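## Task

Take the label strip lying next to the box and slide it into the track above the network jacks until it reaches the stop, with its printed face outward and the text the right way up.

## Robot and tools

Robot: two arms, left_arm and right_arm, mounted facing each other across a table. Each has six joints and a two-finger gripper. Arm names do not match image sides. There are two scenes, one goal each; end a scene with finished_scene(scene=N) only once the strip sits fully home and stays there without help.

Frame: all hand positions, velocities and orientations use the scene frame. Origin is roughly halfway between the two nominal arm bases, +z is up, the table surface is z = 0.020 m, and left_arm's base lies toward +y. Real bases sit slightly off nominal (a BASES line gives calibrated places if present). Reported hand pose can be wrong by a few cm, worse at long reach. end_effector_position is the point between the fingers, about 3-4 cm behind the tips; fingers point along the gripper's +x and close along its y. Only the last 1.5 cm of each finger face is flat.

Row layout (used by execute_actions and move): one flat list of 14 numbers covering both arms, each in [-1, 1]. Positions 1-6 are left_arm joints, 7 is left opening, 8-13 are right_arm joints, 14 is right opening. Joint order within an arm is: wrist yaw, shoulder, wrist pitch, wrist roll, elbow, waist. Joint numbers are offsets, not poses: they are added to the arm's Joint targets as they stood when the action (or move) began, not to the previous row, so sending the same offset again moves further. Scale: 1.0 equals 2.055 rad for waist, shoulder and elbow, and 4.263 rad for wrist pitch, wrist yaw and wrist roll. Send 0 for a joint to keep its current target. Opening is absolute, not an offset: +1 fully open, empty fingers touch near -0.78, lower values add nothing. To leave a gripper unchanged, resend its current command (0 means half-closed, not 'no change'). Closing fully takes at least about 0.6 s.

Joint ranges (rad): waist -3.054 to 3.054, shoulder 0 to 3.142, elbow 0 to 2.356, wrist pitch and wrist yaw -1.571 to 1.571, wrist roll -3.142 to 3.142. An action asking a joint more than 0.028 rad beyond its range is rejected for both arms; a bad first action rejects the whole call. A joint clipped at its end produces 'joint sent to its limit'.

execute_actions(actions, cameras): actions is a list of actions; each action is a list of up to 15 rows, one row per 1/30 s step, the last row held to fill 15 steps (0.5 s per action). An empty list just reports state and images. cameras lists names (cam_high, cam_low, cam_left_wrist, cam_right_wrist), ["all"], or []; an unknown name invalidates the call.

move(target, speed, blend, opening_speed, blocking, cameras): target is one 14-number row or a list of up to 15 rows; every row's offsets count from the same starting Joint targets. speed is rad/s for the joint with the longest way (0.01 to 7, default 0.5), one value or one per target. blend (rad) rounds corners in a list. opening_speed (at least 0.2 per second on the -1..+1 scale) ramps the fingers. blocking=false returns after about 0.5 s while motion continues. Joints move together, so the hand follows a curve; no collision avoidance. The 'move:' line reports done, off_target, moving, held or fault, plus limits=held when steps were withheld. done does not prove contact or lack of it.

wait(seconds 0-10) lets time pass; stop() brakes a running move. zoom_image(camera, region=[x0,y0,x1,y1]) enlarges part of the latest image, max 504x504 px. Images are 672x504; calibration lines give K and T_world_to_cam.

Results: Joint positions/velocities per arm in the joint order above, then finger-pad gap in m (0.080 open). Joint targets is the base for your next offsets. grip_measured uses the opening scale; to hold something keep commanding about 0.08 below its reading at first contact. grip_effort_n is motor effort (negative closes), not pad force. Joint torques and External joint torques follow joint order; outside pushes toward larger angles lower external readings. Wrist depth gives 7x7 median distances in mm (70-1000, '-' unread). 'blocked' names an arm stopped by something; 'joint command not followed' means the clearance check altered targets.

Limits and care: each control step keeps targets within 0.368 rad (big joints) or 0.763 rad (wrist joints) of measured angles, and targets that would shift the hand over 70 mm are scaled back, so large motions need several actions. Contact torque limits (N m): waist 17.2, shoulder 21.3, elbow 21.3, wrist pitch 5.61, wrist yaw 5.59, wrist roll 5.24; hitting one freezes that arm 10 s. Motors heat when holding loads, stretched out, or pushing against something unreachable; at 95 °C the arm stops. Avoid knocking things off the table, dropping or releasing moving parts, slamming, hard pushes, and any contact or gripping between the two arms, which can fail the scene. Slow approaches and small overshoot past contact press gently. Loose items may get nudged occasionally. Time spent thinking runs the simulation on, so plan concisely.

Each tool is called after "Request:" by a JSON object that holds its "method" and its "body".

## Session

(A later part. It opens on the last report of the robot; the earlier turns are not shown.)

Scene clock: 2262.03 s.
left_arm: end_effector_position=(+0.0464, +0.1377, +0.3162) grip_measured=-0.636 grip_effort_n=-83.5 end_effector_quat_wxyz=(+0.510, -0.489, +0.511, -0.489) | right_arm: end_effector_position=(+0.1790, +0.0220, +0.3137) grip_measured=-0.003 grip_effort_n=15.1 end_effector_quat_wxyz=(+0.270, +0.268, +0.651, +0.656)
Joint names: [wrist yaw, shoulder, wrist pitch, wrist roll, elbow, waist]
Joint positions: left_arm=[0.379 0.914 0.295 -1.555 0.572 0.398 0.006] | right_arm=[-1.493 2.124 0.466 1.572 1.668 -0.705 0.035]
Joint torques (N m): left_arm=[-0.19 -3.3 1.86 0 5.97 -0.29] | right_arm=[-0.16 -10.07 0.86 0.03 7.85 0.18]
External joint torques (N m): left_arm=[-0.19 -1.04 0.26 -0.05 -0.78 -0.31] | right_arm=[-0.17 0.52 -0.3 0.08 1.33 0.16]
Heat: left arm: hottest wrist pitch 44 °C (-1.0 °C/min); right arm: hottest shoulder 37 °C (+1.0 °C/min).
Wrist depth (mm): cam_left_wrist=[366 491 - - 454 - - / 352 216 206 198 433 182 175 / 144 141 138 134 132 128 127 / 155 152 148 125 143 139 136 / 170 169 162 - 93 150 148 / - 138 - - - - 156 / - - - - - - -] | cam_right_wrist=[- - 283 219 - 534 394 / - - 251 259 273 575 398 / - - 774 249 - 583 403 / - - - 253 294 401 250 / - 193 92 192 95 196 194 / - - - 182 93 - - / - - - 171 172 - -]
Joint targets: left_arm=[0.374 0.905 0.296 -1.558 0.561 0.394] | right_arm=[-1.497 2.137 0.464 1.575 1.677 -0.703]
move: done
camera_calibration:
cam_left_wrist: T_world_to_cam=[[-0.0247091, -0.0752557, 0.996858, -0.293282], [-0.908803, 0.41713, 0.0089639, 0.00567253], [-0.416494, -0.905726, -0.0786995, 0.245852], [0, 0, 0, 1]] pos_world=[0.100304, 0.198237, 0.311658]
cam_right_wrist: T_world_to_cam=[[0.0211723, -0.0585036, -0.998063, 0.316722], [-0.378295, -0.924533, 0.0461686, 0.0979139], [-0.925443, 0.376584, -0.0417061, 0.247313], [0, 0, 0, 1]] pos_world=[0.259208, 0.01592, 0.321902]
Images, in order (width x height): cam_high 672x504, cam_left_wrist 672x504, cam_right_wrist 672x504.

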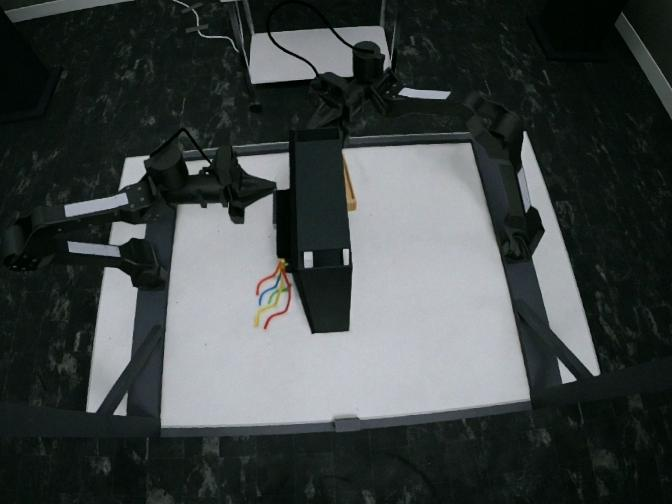

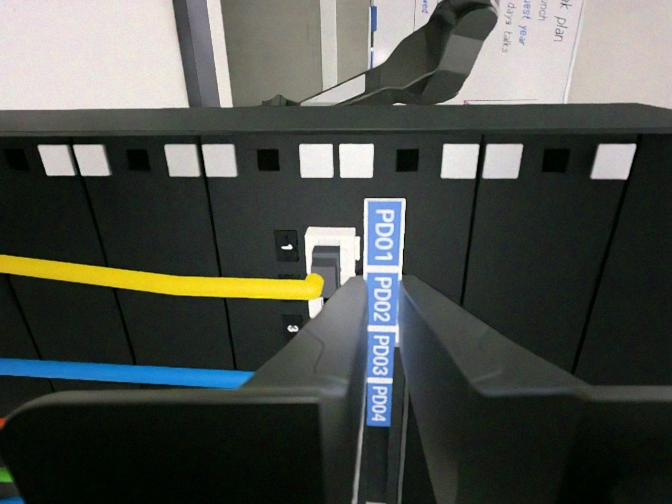

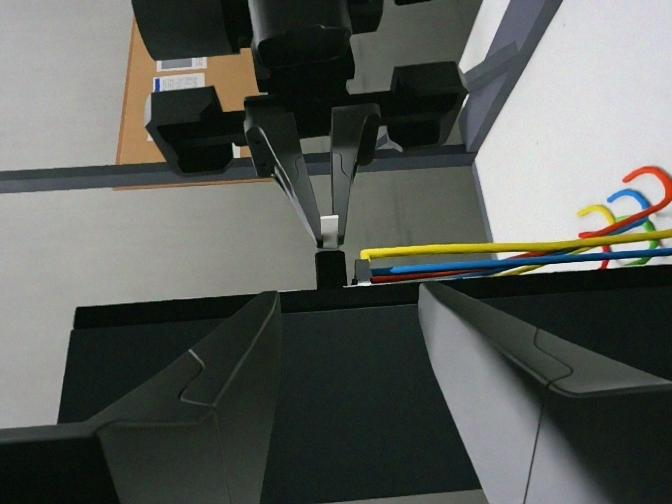

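Request:
{"method": "move", "body": {"target": [0, 0, 0, 0, 0, 0, -0.424, 0, 0, 0, 0, 0, 0, 0.0], "speed": 0.05, "opening_speed": 0.35, "cameras": ["cam_left_wrist", "cam_right_wrist"]}}

Request:
{"method": "zoom_image", "body": {"camera": "cam_right_wrist", "region": [305, 200, 355, 265]}}

Request:
{"method": "zoom_image", "body": {"camera": "cam_left_wrist", "region": [330, 185, 440, 440]}}

Scene clock: 2333.83 s.
left_arm: end_effector_position=(+0.0463, +0.1377, +0.3161) grip_measured=-0.428 grip_effort_n=16.0 end_effector_quat_wxyz=(+0.510, -0.489, +0.511, -0.489) | right_arm: end_effector_position=(+0.1790, +0.0220, +0.3137) grip_measured=-0.003 grip_effort_n=15.1 end_effector_quat_wxyz=(+0.270, +0.268, +0.651, +0.656)
Joint names: [wrist yaw, shoulder, wrist pitch, wrist roll, elbow, waist]
Joint positions: left_arm=[0.379 0.914 0.295 -1.555 0.572 0.398 0.016] | right_arm=[-1.493 2.124 0.466 1.572 1.668 -0.705 0.035]
Joint torques (N m): left_arm=[-0.17 -3.31 1.86 0 6.02 -0.32] | right_arm=[-0.15 -10 0.88 0.04 7.88 0.14]
External joint torques (N m): left_arm=[-0.18 -1.07 0.27 -0.05 -0.7 -0.33] | right_arm=[-0.16 0.45 -0.27 0.09 1.45 0.19]
Motor temperatures (°C): left_arm=[25 24 45 24 34 22] | right_arm=[24 37 35 26 34 23]
Heat: left arm: hottest wrist pitch 45 °C (+1.0 °C/min); right arm: hottest shoulder 37 °C (+0.0 °C/min).
Wrist depth (mm): cam_left_wrist=[364 490 - - 454 - - / 353 216 207 197 435 183 175 / 146 143 139 134 131 129 126 / 155 152 148 120 142 140 136 / 171 168 121 106 - 150 148 / - - - - 110 - - / - - - 131 - - -] | cam_right_wrist=[- - 280 219 - 531 391 / - - 250 261 276 571 398 / - - 295 750 - 594 403 / - - - 252 296 398 251 / - 194 92 191 95 196 194 / - - - 180 93 - - / - - - 171 171 - -]
Joint targets: left_arm=[0.374 0.905 0.296 -1.557 0.561 0.393] | right_arm=[-1.497 2.137 0.464 1.575 1.677 -0.703]
move: done
camera_calibration:
cam_left_wrist: T_world_to_cam=[[-0.0247091, -0.0752557, 0.996858, -0.293277], [-0.908803, 0.41713, 0.0089639, 0.00553993], [-0.416494, -0.905726, -0.0786995, 0.245901], [0, 0, 0, 1]] pos_world=[0.100204, 0.198337, 0.311658]
cam_right_wrist: T_world_to_cam=[[0.0211723, -0.0585036, -0.998063, 0.316722], [-0.378295, -0.924533, 0.0461686, 0.0979139], [-0.925443, 0.376584, -0.0417061, 0.247313], [0, 0, 0, 1]] pos_world=[0.259208, 0.01592, 0.321902]
Images, in order (width x height): cam_left_wrist 672x504, cam_right_wrist 672x504.

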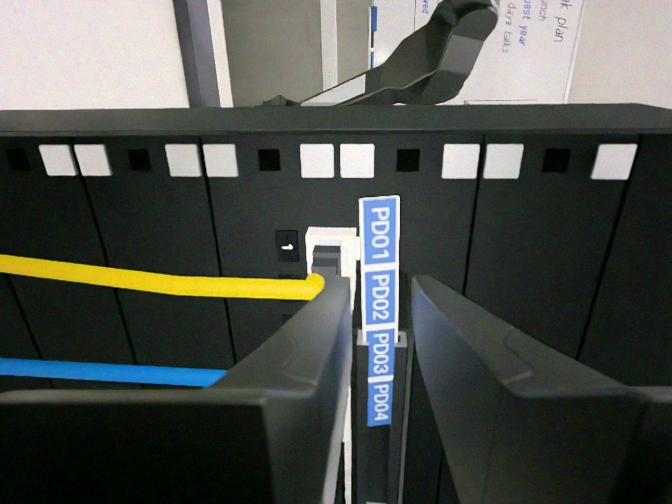

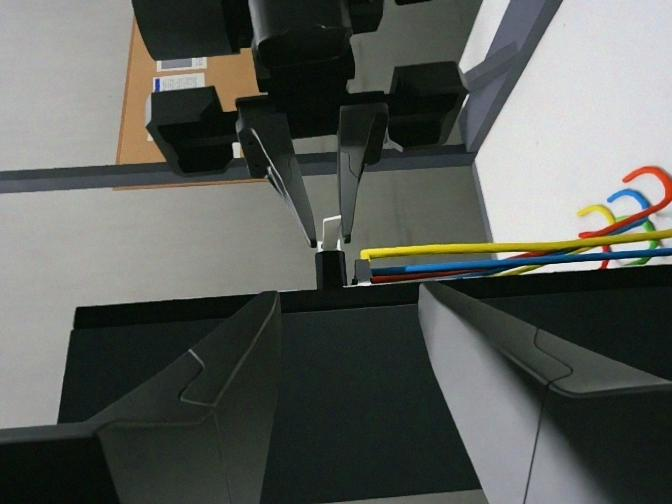

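Scaled by 7.754.

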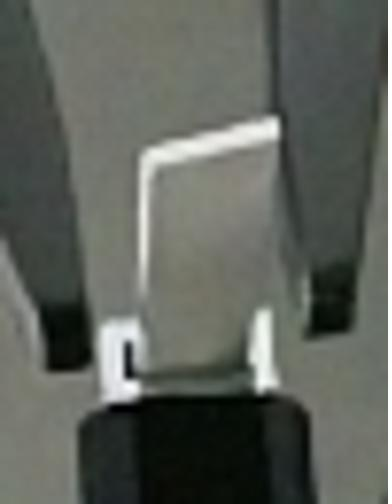

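Scaled by 1.976.

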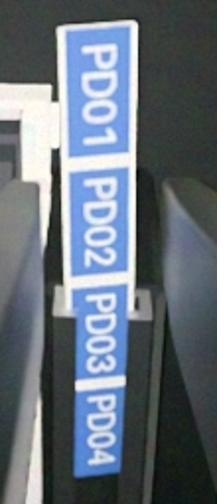

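I'll refresh the current state before continuing with the final insertion push.

Request:
{"method": "execute_actions", "body": {"actions": [], "cameras": ["cam_left_wrist", "cam_right_wrist"]}}

Scene clock: 2374.73 s.
left_arm: end_effector_position=(+0.0463, +0.1377, +0.3161) grip_measured=-0.427 grip_effort_n=16.0 end_effector_quat_wxyz=(+0.510, -0.489, +0.511, -0.489) | right_arm: end_effector_position=(+0.1790, +0.0220, +0.3137) grip_measured=-0.003 grip_effort_n=15.1 end_effector_quat_wxyz=(+0.270, +0.268, +0.651, +0.656)
Joint names: [wrist yaw, shoulder, wrist pitch, wrist roll, elbow, waist]
Joint positions: left_arm=[0.379 0.914 0.295 -1.555 0.572 0.398 0.016] | right_arm=[-1.493 2.124 0.466 1.572 1.668 -0.705 0.035]
Joint velocities: within noise
Joint torques (N m): left_arm=[-0.17 -3.28 1.85 0 6.06 -0.31] | right_arm=[-0.14 -10 0.87 0.03 7.89 0.2]
External joint torques (N m): left_arm=[-0.18 -0.98 0.23 -0.05 -0.75 -0.3] | right_arm=[-0.14 0.72 -0.32 0.08 1.32 0.16]
Motor temperatures (°C): left_arm=[25 24 45 24 33 22] | right_arm=[24 37 34 26 34 23]
Heat: left arm: hottest wrist pitch 45 °C (+0.0 °C/min); right arm: hottest shoulder 37 °C (+0.0 °C/min).
Wrist depth (mm): cam_left_wrist=[362 491 - - 456 - - / 354 216 207 199 193 183 176 / 146 142 138 134 132 128 126 / 154 152 148 120 143 139 136 / 170 168 120 - - 150 148 / - - - - 110 - - / - - - 131 122 - -] | cam_right_wrist=[- - 281 219 - 533 394 / - - 251 261 278 570 396 / - - 295 757 - 583 403 / - - - 252 294 397 251 / - 193 92 192 95 196 193 / - - - 180 93 - - / - - - 171 171 - -]
Joint targets: left_arm=[0.374 0.905 0.296 -1.557 0.561 0.393] | right_arm=[-1.497 2.137 0.464 1.575 1.677 -0.703]
Tool commands: left_gripper/opening=-0.424 right_gripper/opening=+0.0
camera_calibration:
cam_left_wrist: T_world_to_cam=[[-0.0247091, -0.0752557, 0.996858, -0.293277], [-0.908803, 0.41713, 0.0089639, 0.00553993], [-0.416494, -0.905726, -0.0786995, 0.245901], [0, 0, 0, 1]] pos_world=[0.100204, 0.198337, 0.311658]
cam_right_wrist: T_world_to_cam=[[0.0211723, -0.0585036, -0.998063, 0.316722], [-0.378295, -0.924533, 0.0461686, 0.0979139], [-0.925443, 0.376584, -0.0417061, 0.247313], [0, 0, 0, 1]] pos_world=[0.259208, 0.01592, 0.321902]
Images, in order (width x height): cam_left_wrist 672x504, cam_right_wrist 672x504.

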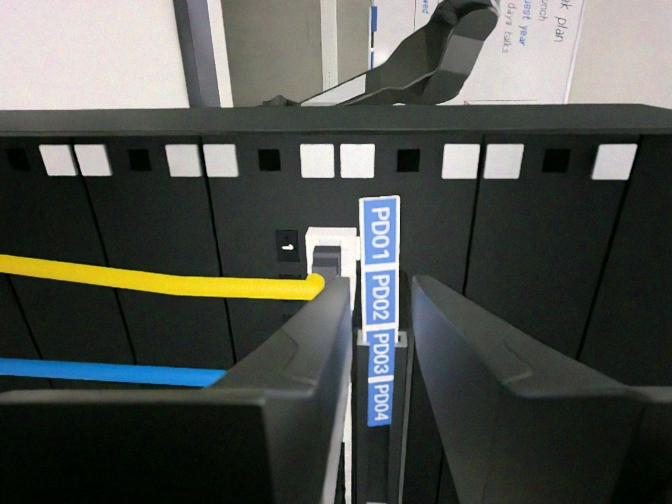

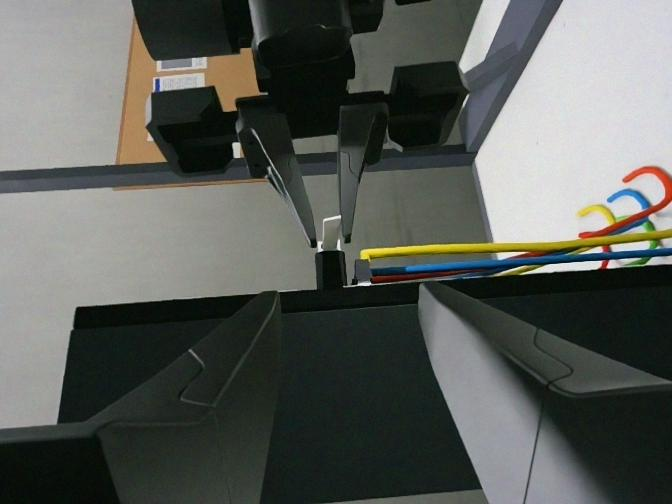

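Request:
{"method": "move", "body": {"target": [[0.012963, -0.047255, -0.016671, 0.000821, -0.013363, 0.026959, -0.424, 0, 0, 0, 0, 0, 0, 0.0], [0.07407, 0.029669, -0.005642, 0.005348, 0.041533, 0.153908, -0.424, 0, 0, 0, 0, 0, 0, 0.0]], "speed": 0.3, "blend": 0.02, "cameras": ["cam_left_wrist", "cam_right_wrist"]}}

Scene clock: 2609.87 s.
left_arm: end_effector_position=(+0.0998, +0.1575, +0.3233) grip_measured=-0.427 grip_effort_n=15.6 end_effector_quat_wxyz=(+0.511, -0.489, +0.514, -0.485) | right_arm: end_effector_position=(+0.1790, +0.0220, +0.3137) grip_measured=-0.003 grip_effort_n=14.7 end_effector_quat_wxyz=(+0.270, +0.268, +0.651, +0.656)
Joint names: [wrist yaw, shoulder, wrist pitch, wrist roll, elbow, waist]
Joint positions: left_arm=[0.685 0.961 0.268 -1.537 0.627 0.705 0.016] | right_arm=[-1.493 2.124 0.466 1.572 1.668 -0.705 0.035]
Joint torques (N m): left_arm=[0.14 -1.8 2.02 0.15 9.67 0.33] | right_arm=[-0.17 -10.08 0.88 0.04 7.81 0.16]
External joint torques (N m): left_arm=[0.12 0.7 0.49 0.1 2.99 0.33] | right_arm=[-0.17 0.59 -0.3 0.09 1.26 0.07]
Heat: left arm: hottest wrist pitch 45 °C (+0.0 °C/min); right arm: hottest shoulder 38 °C (+1.0 °C/min).
Wrist depth (mm): cam_left_wrist=[371 503 - - 389 - - / 375 508 - - 493 - - / 347 456 669 - - - - / 188 182 180 180 179 178 193 / 195 195 187 174 - 171 170 / - - - 152 - - - / - - - 161 - - -] | cam_right_wrist=[- 219 201 211 255 536 395 / - - 249 - 780 574 399 / - - - - - 585 402 / - - - 295 296 398 250 / - 193 92 192 95 195 194 / - - - 181 93 - - / - - - 171 171 - -]
Joint targets: left_arm=[0.690 0.966 0.272 -1.535 0.646 0.710] | right_arm=[-1.497 2.137 0.464 1.575 1.677 -0.703]
move: done
camera_calibration:
cam_left_wrist: T_world_to_cam=[[-0.0183187, -0.0824457, 0.996427, -0.296927], [-0.909334, 0.415692, 0.0176773, 0.0433708], [-0.415664, -0.905761, -0.0825856, 0.287757], [0, 0, 0, 1]] pos_world=[0.15361, 0.21813, 0.318864]
cam_right_wrist: T_world_to_cam=[[0.0211723, -0.0585036, -0.998063, 0.316722], [-0.378295, -0.924533, 0.0461686, 0.0979139], [-0.925443, 0.376584, -0.0417061, 0.247313], [0, 0, 0, 1]] pos_world=[0.259208, 0.01592, 0.321902]
Images, in order (width x height): cam_left_wrist 672x504, cam_right_wrist 672x504.

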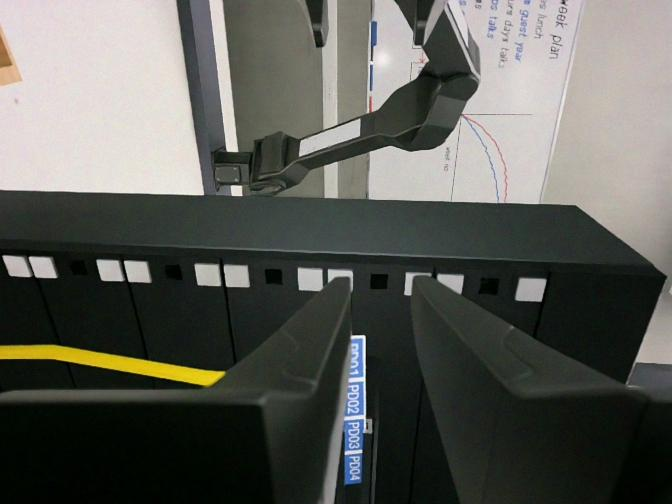

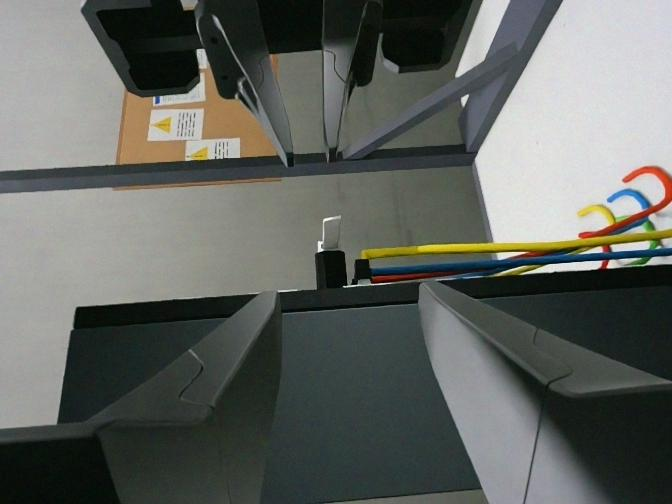

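Request:
{"method": "move", "body": {"target": [[-0.016003, 0.034418, 0.010755, -0.002205, 0.016813, -0.033246, -0.424, 0, 0, 0, 0, 0, 0, 0.0], [-0.031682, 0.006998, 0.005463, -0.002932, -0.006905, -0.06583, -0.424, 0, 0, 0, 0, 0, 0, 0.0]], "speed": 0.15, "cameras": ["cam_left_wrist", "cam_right_wrist"]}}

Request:
{"method": "zoom_image", "body": {"camera": "cam_right_wrist", "region": [285, 170, 385, 270]}}

Request:
{"method": "zoom_image", "body": {"camera": "cam_left_wrist", "region": [310, 230, 450, 370]}}

Scene clock: 2644.80 s.
left_arm: end_effector_position=(+0.0836, +0.1384, +0.3263) grip_measured=-0.427 grip_effort_n=15.6 end_effector_quat_wxyz=(+0.510, -0.489, +0.512, -0.489) | right_arm: end_effector_position=(+0.1790, +0.0220, +0.3137) grip_measured=-0.003 grip_effort_n=14.7 end_effector_quat_wxyz=(+0.270, +0.268, +0.651, +0.656)
Joint names: [wrist yaw, shoulder, wrist pitch, wrist roll, elbow, waist]
Joint positions: left_arm=[0.56 0.99 0.295 -1.545 0.643 0.579 0.016] | right_arm=[-1.493 2.124 0.466 1.572 1.668 -0.705 0.035]
Joint torques (N m): left_arm=[-0.16 -3.89 1.8 0.01 5.9 -0.27] | right_arm=[-0.16 -10 0.87 0.05 7.89 0.2]
External joint torques (N m): left_arm=[-0.18 -1.22 0.24 -0.04 -0.81 -0.27] | right_arm=[-0.17 0.65 -0.31 0.1 1.33 0.18]
Heat: left arm: hottest wrist pitch 48 °C (+3.0 °C/min); right arm: hottest shoulder 38 °C (+0.0 °C/min).
Wrist depth (mm): cam_left_wrist=[379 513 - - 388 - - / 381 514 - - 481 - - / 233 230 227 225 - - - / 162 157 153 150 145 143 140 / 171 169 160 - - 150 148 / - - - 144 - - - / - - - 135 183 - -] | cam_right_wrist=[- 229 216 224 235 532 391 / - 229 223 219 669 572 400 / - - - 772 - 588 404 / - - - 294 296 396 251 / - 193 92 192 95 196 194 / - - - 181 93 - - / - - - 171 171 - -]
Joint targets: left_arm=[0.555 0.980 0.296 -1.547 0.632 0.574] | right_arm=[-1.497 2.137 0.464 1.575 1.677 -0.703]
move: done
camera_calibration:
cam_left_wrist: T_world_to_cam=[[-0.0247305, -0.0755762, 0.996833, -0.302299], [-0.908844, 0.417037, 0.00907062, 0.0389548], [-0.416402, -0.905742, -0.0790006, 0.262911], [0, 0, 0, 1]] pos_world=[0.137404, 0.199037, 0.321758]
cam_right_wrist: T_world_to_cam=[[0.0211723, -0.0585036, -0.998063, 0.316722], [-0.378295, -0.924533, 0.0461686, 0.0979139], [-0.925443, 0.376584, -0.0417061, 0.247313], [0, 0, 0, 1]] pos_world=[0.259208, 0.01592, 0.321902]
Images, in order (width x height): cam_left_wrist 672x504, cam_right_wrist 672x504.

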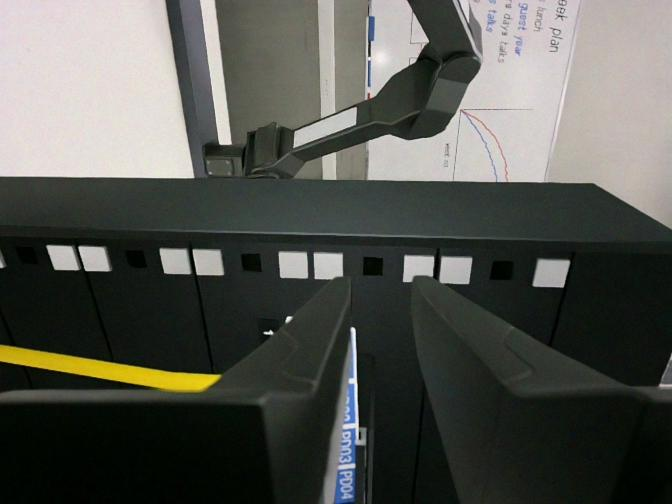

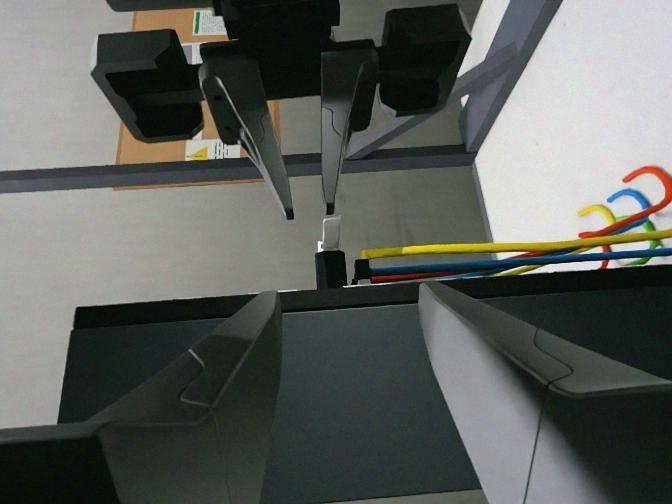

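Scaled by 5.040.

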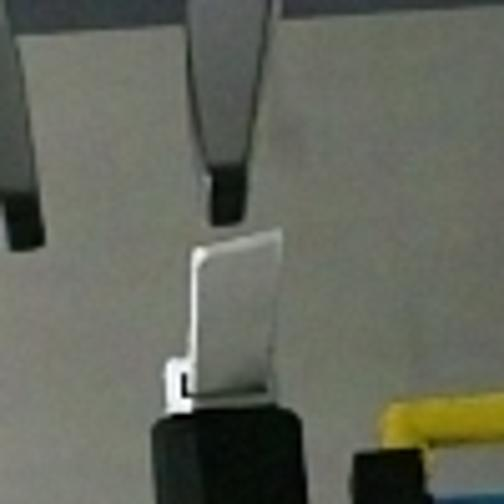

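Scaled by 3.600.

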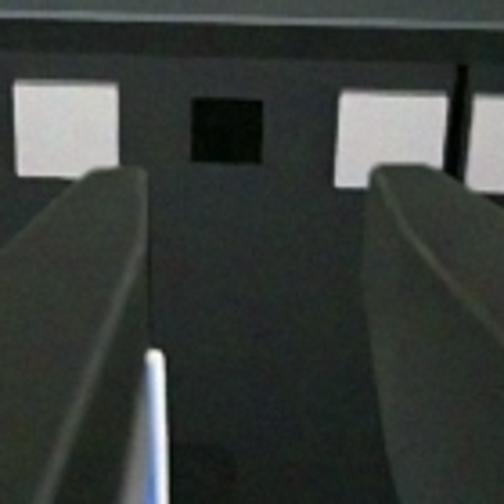

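Request:
{"method": "move", "body": {"target": [-0.01019, -0.012642, -0.003221, -0.000619, -0.005343, -0.021158, -0.424, 0, 0, 0, 0, 0, 0, 0.0], "speed": 0.05, "cameras": ["cam_left_wrist", "cam_right_wrist"]}}

Request:
{"method": "zoom_image", "body": {"camera": "cam_right_wrist", "region": [285, 170, 385, 270]}}

Scene clock: 2718.60 s.
left_arm: end_effector_position=(+0.0737, +0.1388, +0.3263) grip_measured=-0.427 grip_effort_n=16.5 end_effector_quat_wxyz=(+0.510, -0.489, +0.511, -0.489) | right_arm: end_effector_position=(+0.1790, +0.0220, +0.3137) grip_measured=-0.003 grip_effort_n=14.7 end_effector_quat_wxyz=(+0.270, +0.268, +0.651, +0.656)
Joint names: [wrist yaw, shoulder, wrist pitch, wrist roll, elbow, waist]
Joint positions: left_arm=[0.516 0.964 0.281 -1.547 0.632 0.535 0.016] | right_arm=[-1.493 2.124 0.466 1.572 1.668 -0.705 0.035]
Joint torques (N m): left_arm=[-0.19 -3.65 1.82 -0.01 5.95 -0.38] | right_arm=[-0.15 -10.07 0.88 0.04 7.88 0.2]
External joint torques (N m): left_arm=[-0.2 -1.01 0.2 -0.06 -0.94 -0.37] | right_arm=[-0.15 0.69 -0.31 0.09 1.28 0.02]
Heat: left arm: hottest wrist pitch 45 °C (-2.0 °C/min); right arm: hottest shoulder 38 °C (+0.0 °C/min).
Wrist depth (mm): cam_left_wrist=[378 507 - - 410 - - / 381 512 803 596 495 - - / 221 191 189 187 184 183 - / 160 155 152 145 144 140 137 / 169 166 161 - - 150 149 / - - - 136 - - - / - - - 135 183 - -] | cam_right_wrist=[- 266 224 238 249 541 393 / - 236 222 241 589 570 398 / - - 773 769 - 589 401 / - - - 257 295 400 250 / - 193 92 192 95 196 194 / - - - 181 93 - - / - - - 171 171 - -]
Joint targets: left_arm=[0.511 0.954 0.282 -1.550 0.621 0.531] | right_arm=[-1.497 2.137 0.464 1.575 1.677 -0.703]
move: done
camera_calibration:
cam_left_wrist: T_world_to_cam=[[-0.0247779, -0.0754478, 0.996842, -0.30264], [-0.908879, 0.416963, 0.00896714, 0.0299748], [-0.416322, -0.905787, -0.0789044, 0.259077], [0, 0, 0, 1]] pos_world=[0.127604, 0.199337, 0.321858]
cam_right_wrist: T_world_to_cam=[[0.0211723, -0.0585036, -0.998063, 0.316722], [-0.378295, -0.924533, 0.0461686, 0.0979139], [-0.925443, 0.376584, -0.0417061, 0.247313], [0, 0, 0, 1]] pos_world=[0.259208, 0.01592, 0.321902]
Images, in order (width x height): cam_left_wrist 672x504, cam_right_wrist 672x504.

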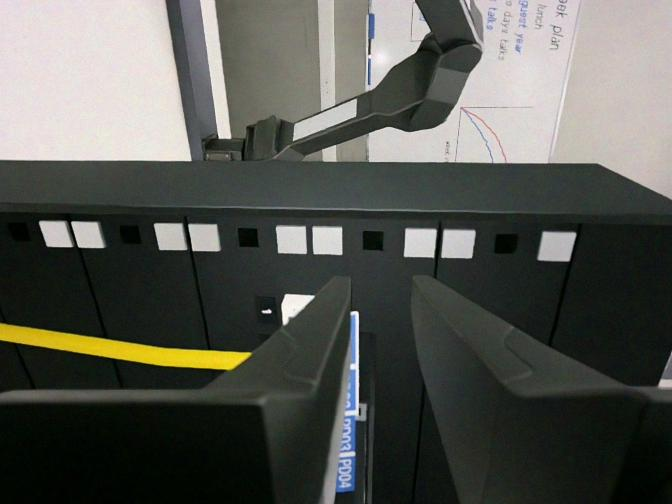

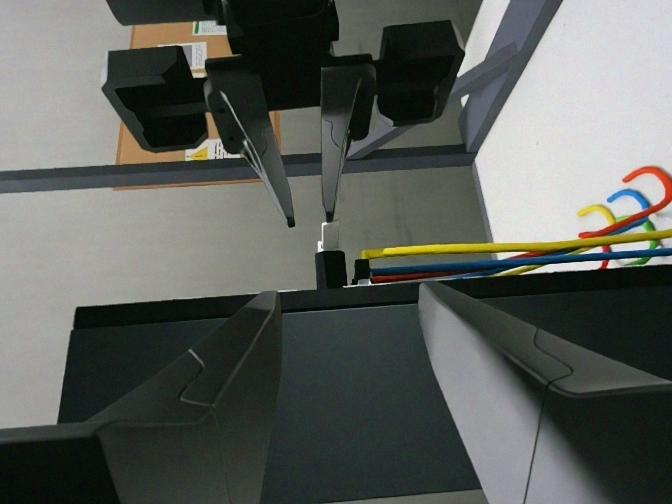

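Scaled by 5.040.

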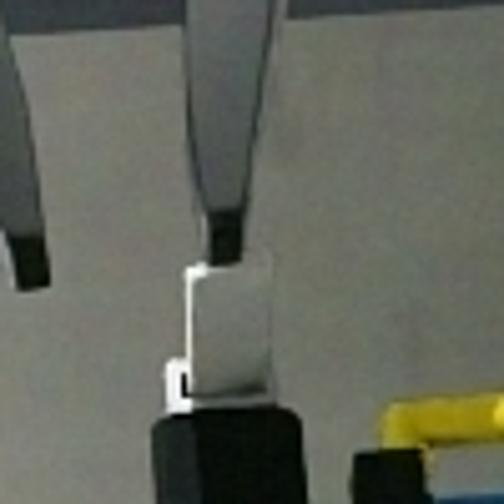

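Request:
{"method": "move", "body": {"target": [[-0.010727, -0.012029, -0.003174, -0.000629, -0.004832, -0.022282, -0.424, 0, 0, 0, 0, 0, 0, 0.0], [-0.021928, -0.023635, -0.006366, -0.001255, -0.009251, -0.045547, -0.424, 0, 0, 0, 0, 0, 0, 0.0]], "speed": 0.05, "blend": 0.01, "cameras": ["cam_left_wrist", "cam_right_wrist"]}}

Request:
{"method": "zoom_image", "body": {"camera": "cam_right_wrist", "region": [285, 180, 385, 280]}}

Request:
{"method": "zoom_image", "body": {"camera": "cam_left_wrist", "region": [310, 250, 450, 390]}}

Scene clock: 2734.97 s.
left_arm: end_effector_position=(+0.0540, +0.1398, +0.3264) grip_measured=-0.427 grip_effort_n=15.6 end_effector_quat_wxyz=(+0.510, -0.489, +0.511, -0.489) | right_arm: end_effector_position=(+0.1790, +0.0220, +0.3137) grip_measured=-0.003 grip_effort_n=14.7 end_effector_quat_wxyz=(+0.270, +0.268, +0.651, +0.656)
Joint names: [wrist yaw, shoulder, wrist pitch, wrist roll, elbow, waist]
Joint positions: left_arm=[0.423 0.915 0.254 -1.553 0.613 0.442 0.016] | right_arm=[-1.493 2.124 0.466 1.572 1.668 -0.705 0.035]
Joint torques (N m): left_arm=[-0.16 -3.33 1.85 0 5.99 -0.37] | right_arm=[-0.16 -9.98 0.88 0.04 7.94 0.14]
External joint torques (N m): left_arm=[-0.17 -1.01 0.23 -0.05 -0.82 -0.35] | right_arm=[-0.17 0.62 -0.3 0.1 1.41 0.04]
Heat: left arm: hottest wrist pitch 44 °C (-2.0 °C/min); right arm: hottest shoulder 38 °C (+0.0 °C/min).
Wrist depth (mm): cam_left_wrist=[377 508 - - 459 - - / 379 480 626 518 455 - - / 149 146 142 138 135 132 129 / 160 156 153 145 145 140 138 / 175 171 126 130 - 151 150 / - - - 128 - - 158 / - - - 137 185 - -] | cam_right_wrist=[- 290 238 247 - 535 396 / - 234 249 261 293 572 400 / - - 285 749 - 581 401 / - - - 294 295 397 250 / - 193 92 192 95 196 194 / - - - 181 93 - - / - - - 171 171 - -]
Joint targets: left_arm=[0.418 0.906 0.254 -1.555 0.602 0.438] | right_arm=[-1.497 2.137 0.464 1.575 1.677 -0.703]
move: done
camera_calibration:
cam_left_wrist: T_world_to_cam=[[-0.0245876, -0.0755294, 0.99684, -0.303049], [-0.908939, 0.416828, 0.0091631, 0.0115818], [-0.416203, -0.905842, -0.0789004, 0.251869], [0, 0, 0, 1]] pos_world=[0.107904, 0.200437, 0.321858]
cam_right_wrist: T_world_to_cam=[[0.0211723, -0.0585036, -0.998063, 0.316722], [-0.378295, -0.924533, 0.0461686, 0.0979139], [-0.925443, 0.376584, -0.0417061, 0.247313], [0, 0, 0, 1]] pos_world=[0.259208, 0.01592, 0.321902]
Images, in order (width x height): cam_left_wrist 672x504, cam_right_wrist 672x504.

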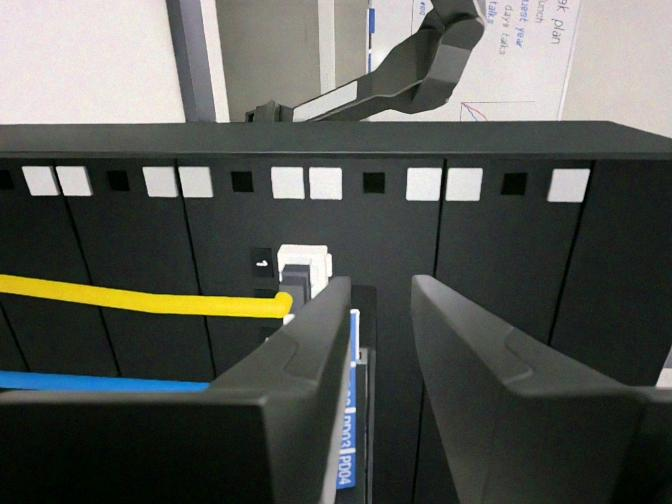

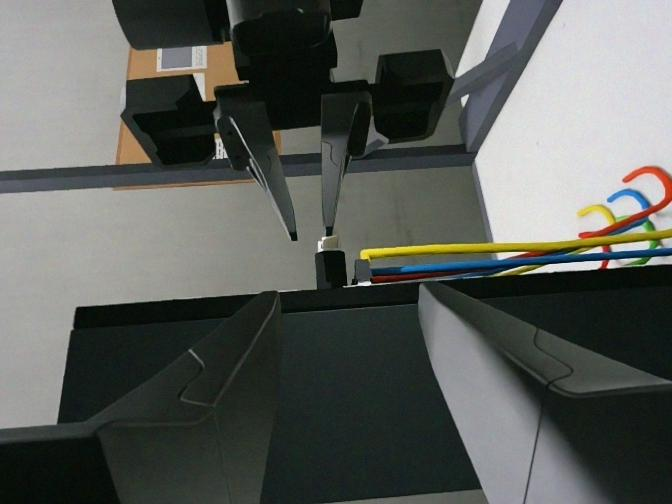

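Scaled by 5.040.

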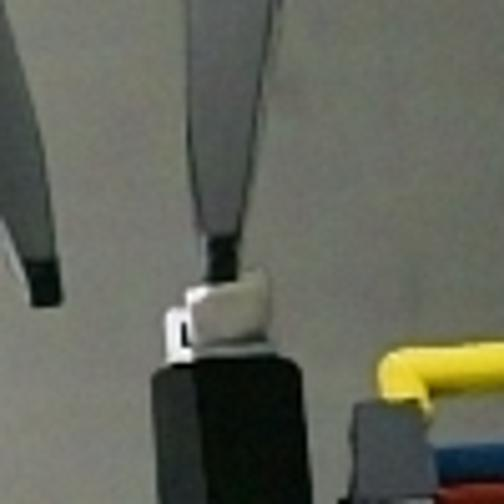

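Scaled by 3.600.

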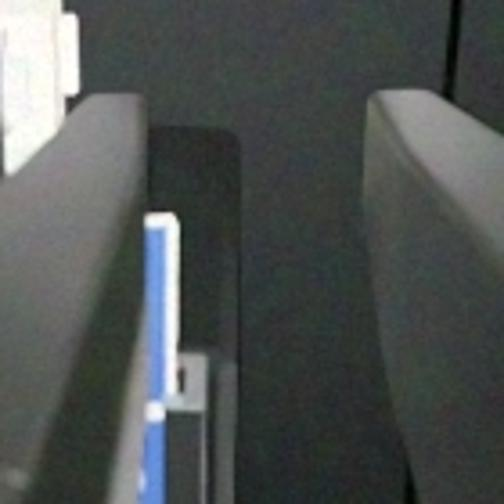

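Request:
{"method": "zoom_image", "body": {"camera": "cam_right_wrist", "region": [312, 220, 348, 256]}}

Request:
{"method": "zoom_image", "body": {"camera": "cam_left_wrist", "region": [335, 290, 385, 365]}}

Scaled by 14.000.

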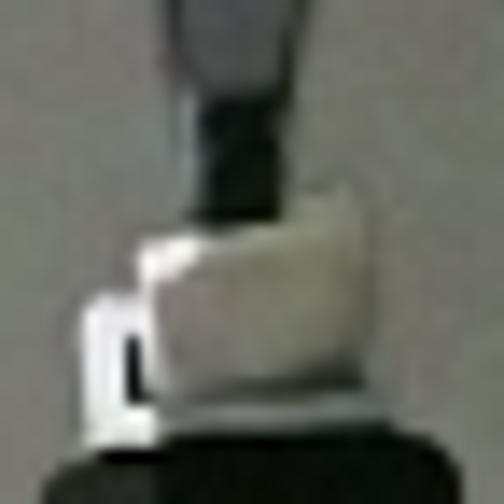

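Scaled by 6.720.

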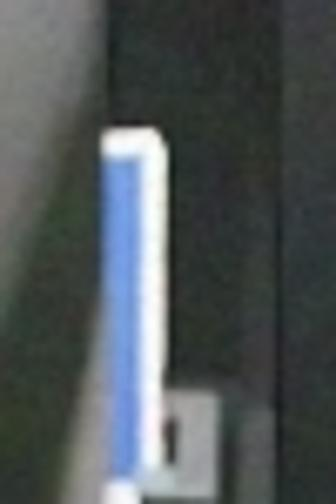

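Request:
{"method": "move", "body": {"target": [-0.009045, -0.003727, -0.000917, -0.000486, -0.001431, -0.018783, -0.424, 0, 0, 0, 0, 0, 0, 0.0], "speed": 0.04, "cameras": ["cam_left_wrist", "cam_right_wrist"]}}

Request:
{"method": "zoom_image", "body": {"camera": "cam_right_wrist", "region": [312, 220, 348, 256]}}

Request:
{"method": "zoom_image", "body": {"camera": "cam_left_wrist", "region": [325, 270, 395, 375]}}

Scene clock: 2895.77 s.
left_arm: end_effector_position=(+0.0470, +0.1385, +0.3266) grip_measured=-0.427 grip_effort_n=15.6 end_effector_quat_wxyz=(+0.510, -0.489, +0.511, -0.489) | right_arm: end_effector_position=(+0.1790, +0.0220, +0.3137) grip_measured=-0.003 grip_effort_n=15.1 end_effector_quat_wxyz=(+0.270, +0.268, +0.651, +0.656)
Joint names: [wrist yaw, shoulder, wrist pitch, wrist roll, elbow, waist]
Joint positions: left_arm=[0.384 0.907 0.25 -1.554 0.611 0.403 0.016] | right_arm=[-1.493 2.124 0.466 1.572 1.668 -0.705 0.035]
Joint torques (N m): left_arm=[-0.18 -3.33 1.87 0 6 -0.31] | right_arm=[-0.14 -9.91 0.86 0.06 7.87 0.16]
External joint torques (N m): left_arm=[-0.19 -0.98 0.22 -0.06 -0.91 -0.3] | right_arm=[-0.15 0.59 -0.3 0.11 1.41 0.2]
Heat: left arm: hottest wrist pitch 43 °C (+0.0 °C/min); right arm: hottest shoulder 38 °C (+0.0 °C/min).
Wrist depth (mm): cam_left_wrist=[381 510 - - 452 - - / 363 455 628 204 197 191 - / 146 142 139 136 133 129 126 / 157 153 148 143 144 140 137 / 173 170 121 125 - 150 148 / - - - 125 - - - / - - - 133 183 - -] | cam_right_wrist=[- 286 228 239 - 532 394 / - 261 253 264 301 570 402 / - 770 294 769 - 587 402 / - - - - 296 401 250 / - 194 92 192 95 196 194 / - - - 181 93 - - / - - - 171 171 - -]
Joint targets: left_arm=[0.379 0.898 0.251 -1.557 0.599 0.399] | right_arm=[-1.497 2.137 0.464 1.575 1.677 -0.703]
move: done
camera_calibration:
cam_left_wrist: T_world_to_cam=[[-0.0249479, -0.0748188, 0.996885, -0.303638], [-0.908792, 0.41716, 0.00856566, 0.00587003], [-0.416502, -0.905748, -0.078402, 0.247645], [0, 0, 0, 1]] pos_world=[0.100904, 0.199138, 0.322058]
cam_right_wrist: T_world_to_cam=[[0.0211723, -0.0585036, -0.998063, 0.316722], [-0.378295, -0.924533, 0.0461686, 0.0979139], [-0.925443, 0.376584, -0.0417061, 0.247313], [0, 0, 0, 1]] pos_world=[0.259208, 0.01592, 0.321902]
Images, in order (width x height): cam_left_wrist 672x504, cam_right_wrist 672x504.

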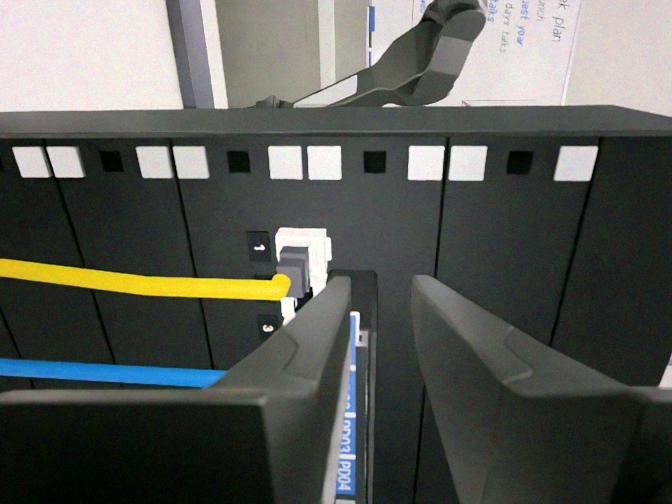

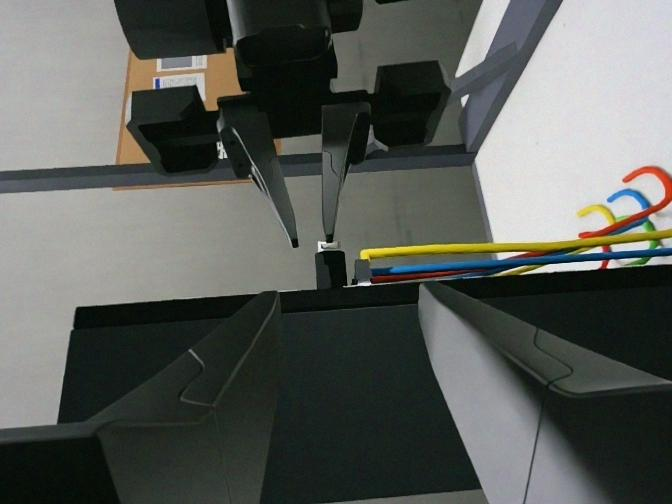

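Scaled by 14.000.

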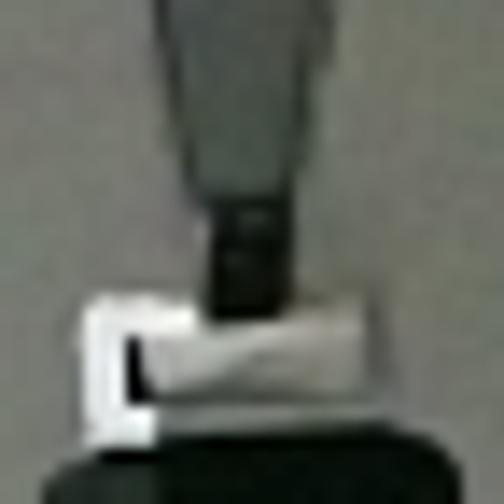

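Scaled by 4.800.

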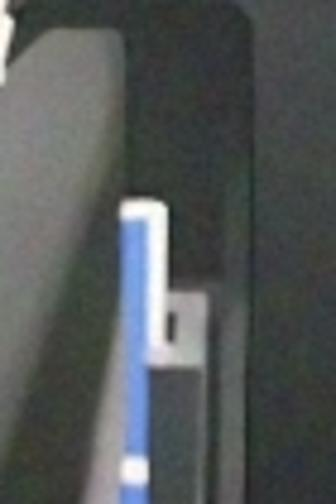

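Request:
{"method": "move", "body": {"target": [-0.004825, -0.000467, 0.0, -0.000251, -0.000234, -0.01001, -0.424, 0, 0, 0, 0, 0, 0, 0.0], "speed": 0.03, "cameras": ["cam_left_wrist", "cam_right_wrist"]}}

Request:
{"method": "zoom_image", "body": {"camera": "cam_right_wrist", "region": [312, 220, 348, 256]}}

Request:
{"method": "zoom_image", "body": {"camera": "cam_left_wrist", "region": [325, 270, 395, 375]}}

Scene clock: 2991.27 s.
left_arm: end_effector_position=(+0.0435, +0.1374, +0.3264) grip_measured=-0.427 grip_effort_n=15.1 end_effector_quat_wxyz=(+0.510, -0.489, +0.512, -0.489) | right_arm: end_effector_position=(+0.1790, +0.0220, +0.3137) grip_measured=-0.003 grip_effort_n=15.1 end_effector_quat_wxyz=(+0.270, +0.268, +0.651, +0.656)
Joint names: [wrist yaw, shoulder, wrist pitch, wrist roll, elbow, waist]
Joint positions: left_arm=[0.364 0.906 0.25 -1.556 0.61 0.382 0.016] | right_arm=[-1.493 2.124 0.466 1.572 1.668 -0.705 0.035]
Joint torques (N m): left_arm=[-0.18 -3.3 1.86 -0.01 5.97 -0.35] | right_arm=[-0.15 -10.01 0.87 0.03 7.86 0.19]
External joint torques (N m): left_arm=[-0.19 -1.01 0.22 -0.06 -0.89 -0.36] | right_arm=[-0.15 0.52 -0.29 0.08 1.39 0.17]
Heat: left arm: hottest wrist pitch 45 °C (+0.0 °C/min); right arm: hottest shoulder 38 °C (+0.0 °C/min).
Wrist depth (mm): cam_left_wrist=[378 508 - - 447 - - / 349 190 184 173 167 161 155 / 145 140 138 134 132 128 125 / 156 151 145 139 143 139 135 / 171 168 160 115 - 148 147 / - - - 122 - - 154 / - - - 134 182 - -] | cam_right_wrist=[- 288 218 233 - 526 391 / - 266 254 266 279 572 400 / - 763 294 - - 584 406 / - - - 256 295 398 250 / - 193 92 192 95 196 194 / - - - 181 93 - - / - - - 170 171 - -]
Joint targets: left_arm=[0.359 0.897 0.251 -1.558 0.599 0.378] | right_arm=[-1.497 2.137 0.464 1.575 1.677 -0.703]
move: done
camera_calibration:
cam_left_wrist: T_world_to_cam=[[-0.0246956, -0.0751581, 0.996866, -0.303667], [-0.908615, 0.417538, 0.00897064, 0.00296865], [-0.416903, -0.905546, -0.0786012, 0.245156], [0, 0, 0, 1]] pos_world=[0.0974045, 0.197938, 0.321958]
cam_right_wrist: T_world_to_cam=[[0.0211723, -0.0585036, -0.998063, 0.316722], [-0.378295, -0.924533, 0.0461686, 0.0979139], [-0.925443, 0.376584, -0.0417061, 0.247313], [0, 0, 0, 1]] pos_world=[0.259208, 0.01592, 0.321902]
Images, in order (width x height): cam_left_wrist 672x504, cam_right_wrist 672x504.

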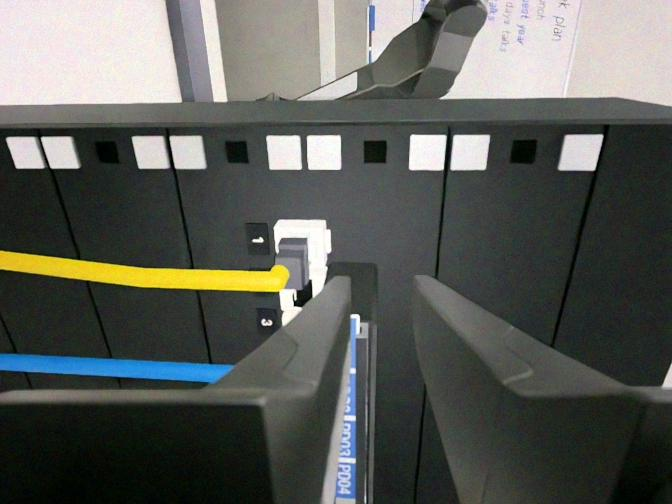

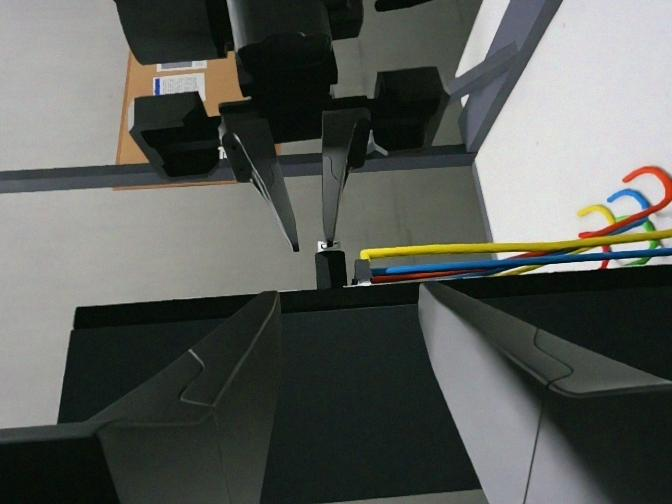

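Scaled by 14.000.

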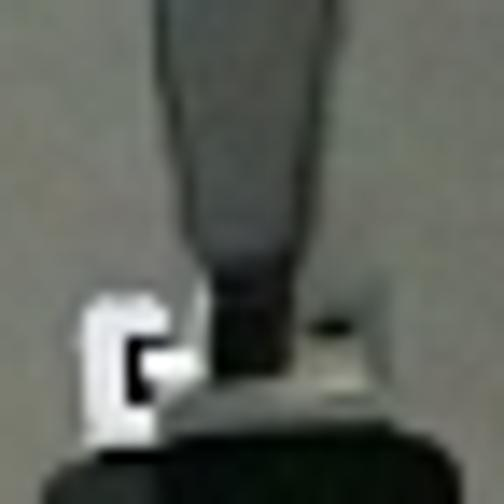

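Scaled by 4.800.

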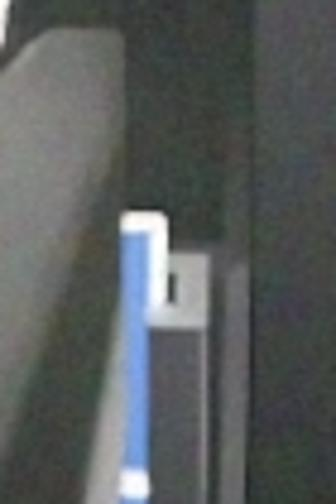

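Request:
{"method": "move", "body": {"target": [-0.004485, -0.002204, 0.000181, -0.000242, -0.000788, -0.009328, -0.424, 0, 0, 0, 0, 0, 0, 0.0], "speed": 0.03, "cameras": ["cam_left_wrist", "cam_right_wrist"]}}

Request:
{"method": "zoom_image", "body": {"camera": "cam_right_wrist", "region": [312, 220, 348, 256]}}

Request:
{"method": "zoom_image", "body": {"camera": "cam_left_wrist", "region": [325, 270, 395, 375]}}

Scene clock: 3051.13 s.
left_arm: end_effector_position=(+0.0401, +0.1370, +0.3270) grip_measured=-0.427 grip_effort_n=16.0 end_effector_quat_wxyz=(+0.510, -0.490, +0.511, -0.490) | right_arm: end_effector_position=(+0.1790, +0.0220, +0.3137) grip_measured=-0.003 grip_effort_n=15.1 end_effector_quat_wxyz=(+0.270, +0.268, +0.651, +0.656)
Joint names: [wrist yaw, shoulder, wrist pitch, wrist roll, elbow, waist]
Joint positions: left_arm=[0.345 0.902 0.25 -1.557 0.608 0.363 0.016] | right_arm=[-1.493 2.124 0.466 1.572 1.668 -0.705 0.035]
Joint torques (N m): left_arm=[-0.17 -3.22 1.94 -0.01 6.03 -0.34] | right_arm=[-0.16 -9.96 0.86 0.05 7.84 0.13]
External joint torques (N m): left_arm=[-0.18 -0.95 0.3 -0.06 -0.84 -0.34] | right_arm=[-0.17 0.67 -0.31 0.1 1.31 0.18]
Heat: left arm: hottest wrist pitch 45 °C (+0.0 °C/min); right arm: hottest shoulder 38 °C (+0.0 °C/min).
Wrist depth (mm): cam_left_wrist=[381 513 - - 451 - - / 350 155 150 141 135 129 125 / 144 140 138 134 131 128 124 / 155 151 146 140 142 139 135 / 169 166 158 108 - 148 147 / - - - 121 - - 154 / - - - 134 180 - -] | cam_right_wrist=[- 288 217 229 - 532 392 / - - 257 266 281 577 399 / - 750 290 748 - 585 406 / - - - 265 296 399 250 / - 193 92 192 95 196 193 / - - - 181 93 - - / - - - 171 171 - -]
Joint targets: left_arm=[0.339 0.893 0.251 -1.559 0.597 0.359] | right_arm=[-1.497 2.137 0.464 1.575 1.677 -0.703]
move: done
camera_calibration:
cam_left_wrist: T_world_to_cam=[[-0.0254621, -0.0726039, 0.997036, -0.304761], [-0.908827, 0.417111, 0.0071645, 0.000594497], [-0.416395, -0.905951, -0.0766049, 0.242855], [0, 0, 0, 1]] pos_world=[0.0939038, 0.19764, 0.322457]
cam_right_wrist: T_world_to_cam=[[0.0211723, -0.0585036, -0.998063, 0.316722], [-0.378295, -0.924533, 0.0461686, 0.0979139], [-0.925443, 0.376584, -0.0417061, 0.247313], [0, 0, 0, 1]] pos_world=[0.259208, 0.01592, 0.321902]
Images, in order (width x height): cam_left_wrist 672x504, cam_right_wrist 672x504.

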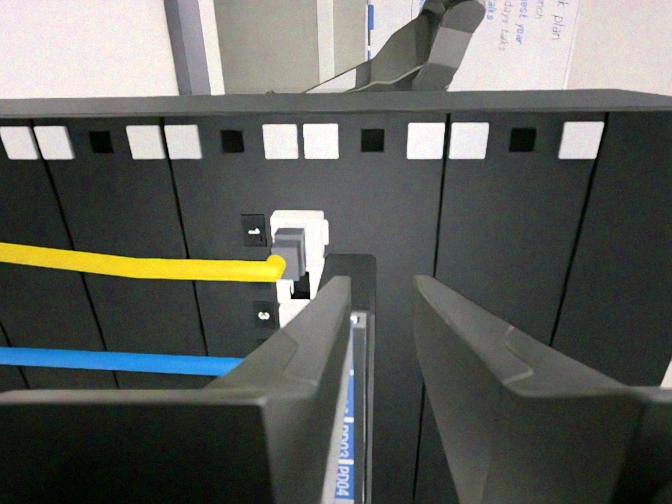

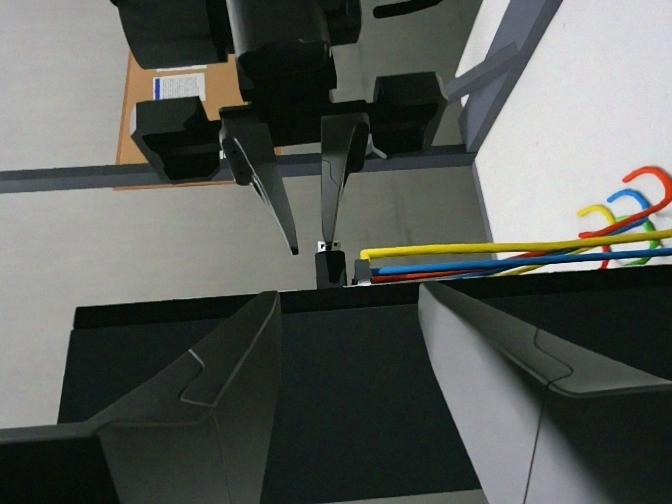

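Scaled by 14.000.

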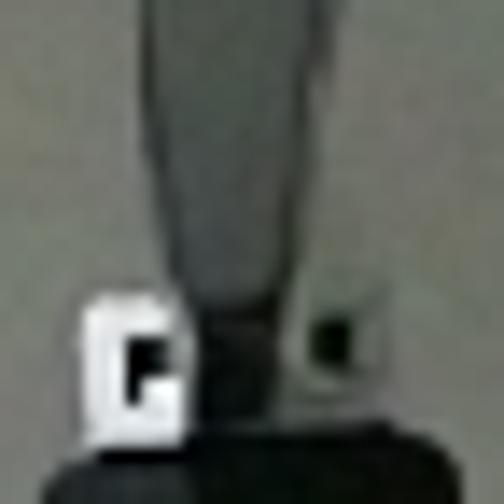

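Scaled by 4.800.

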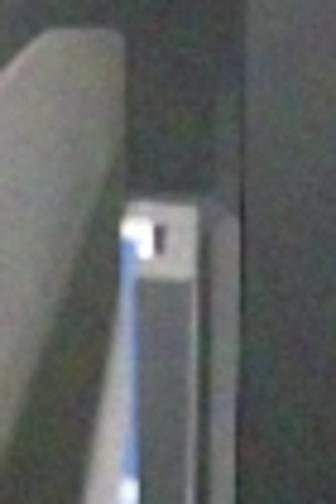

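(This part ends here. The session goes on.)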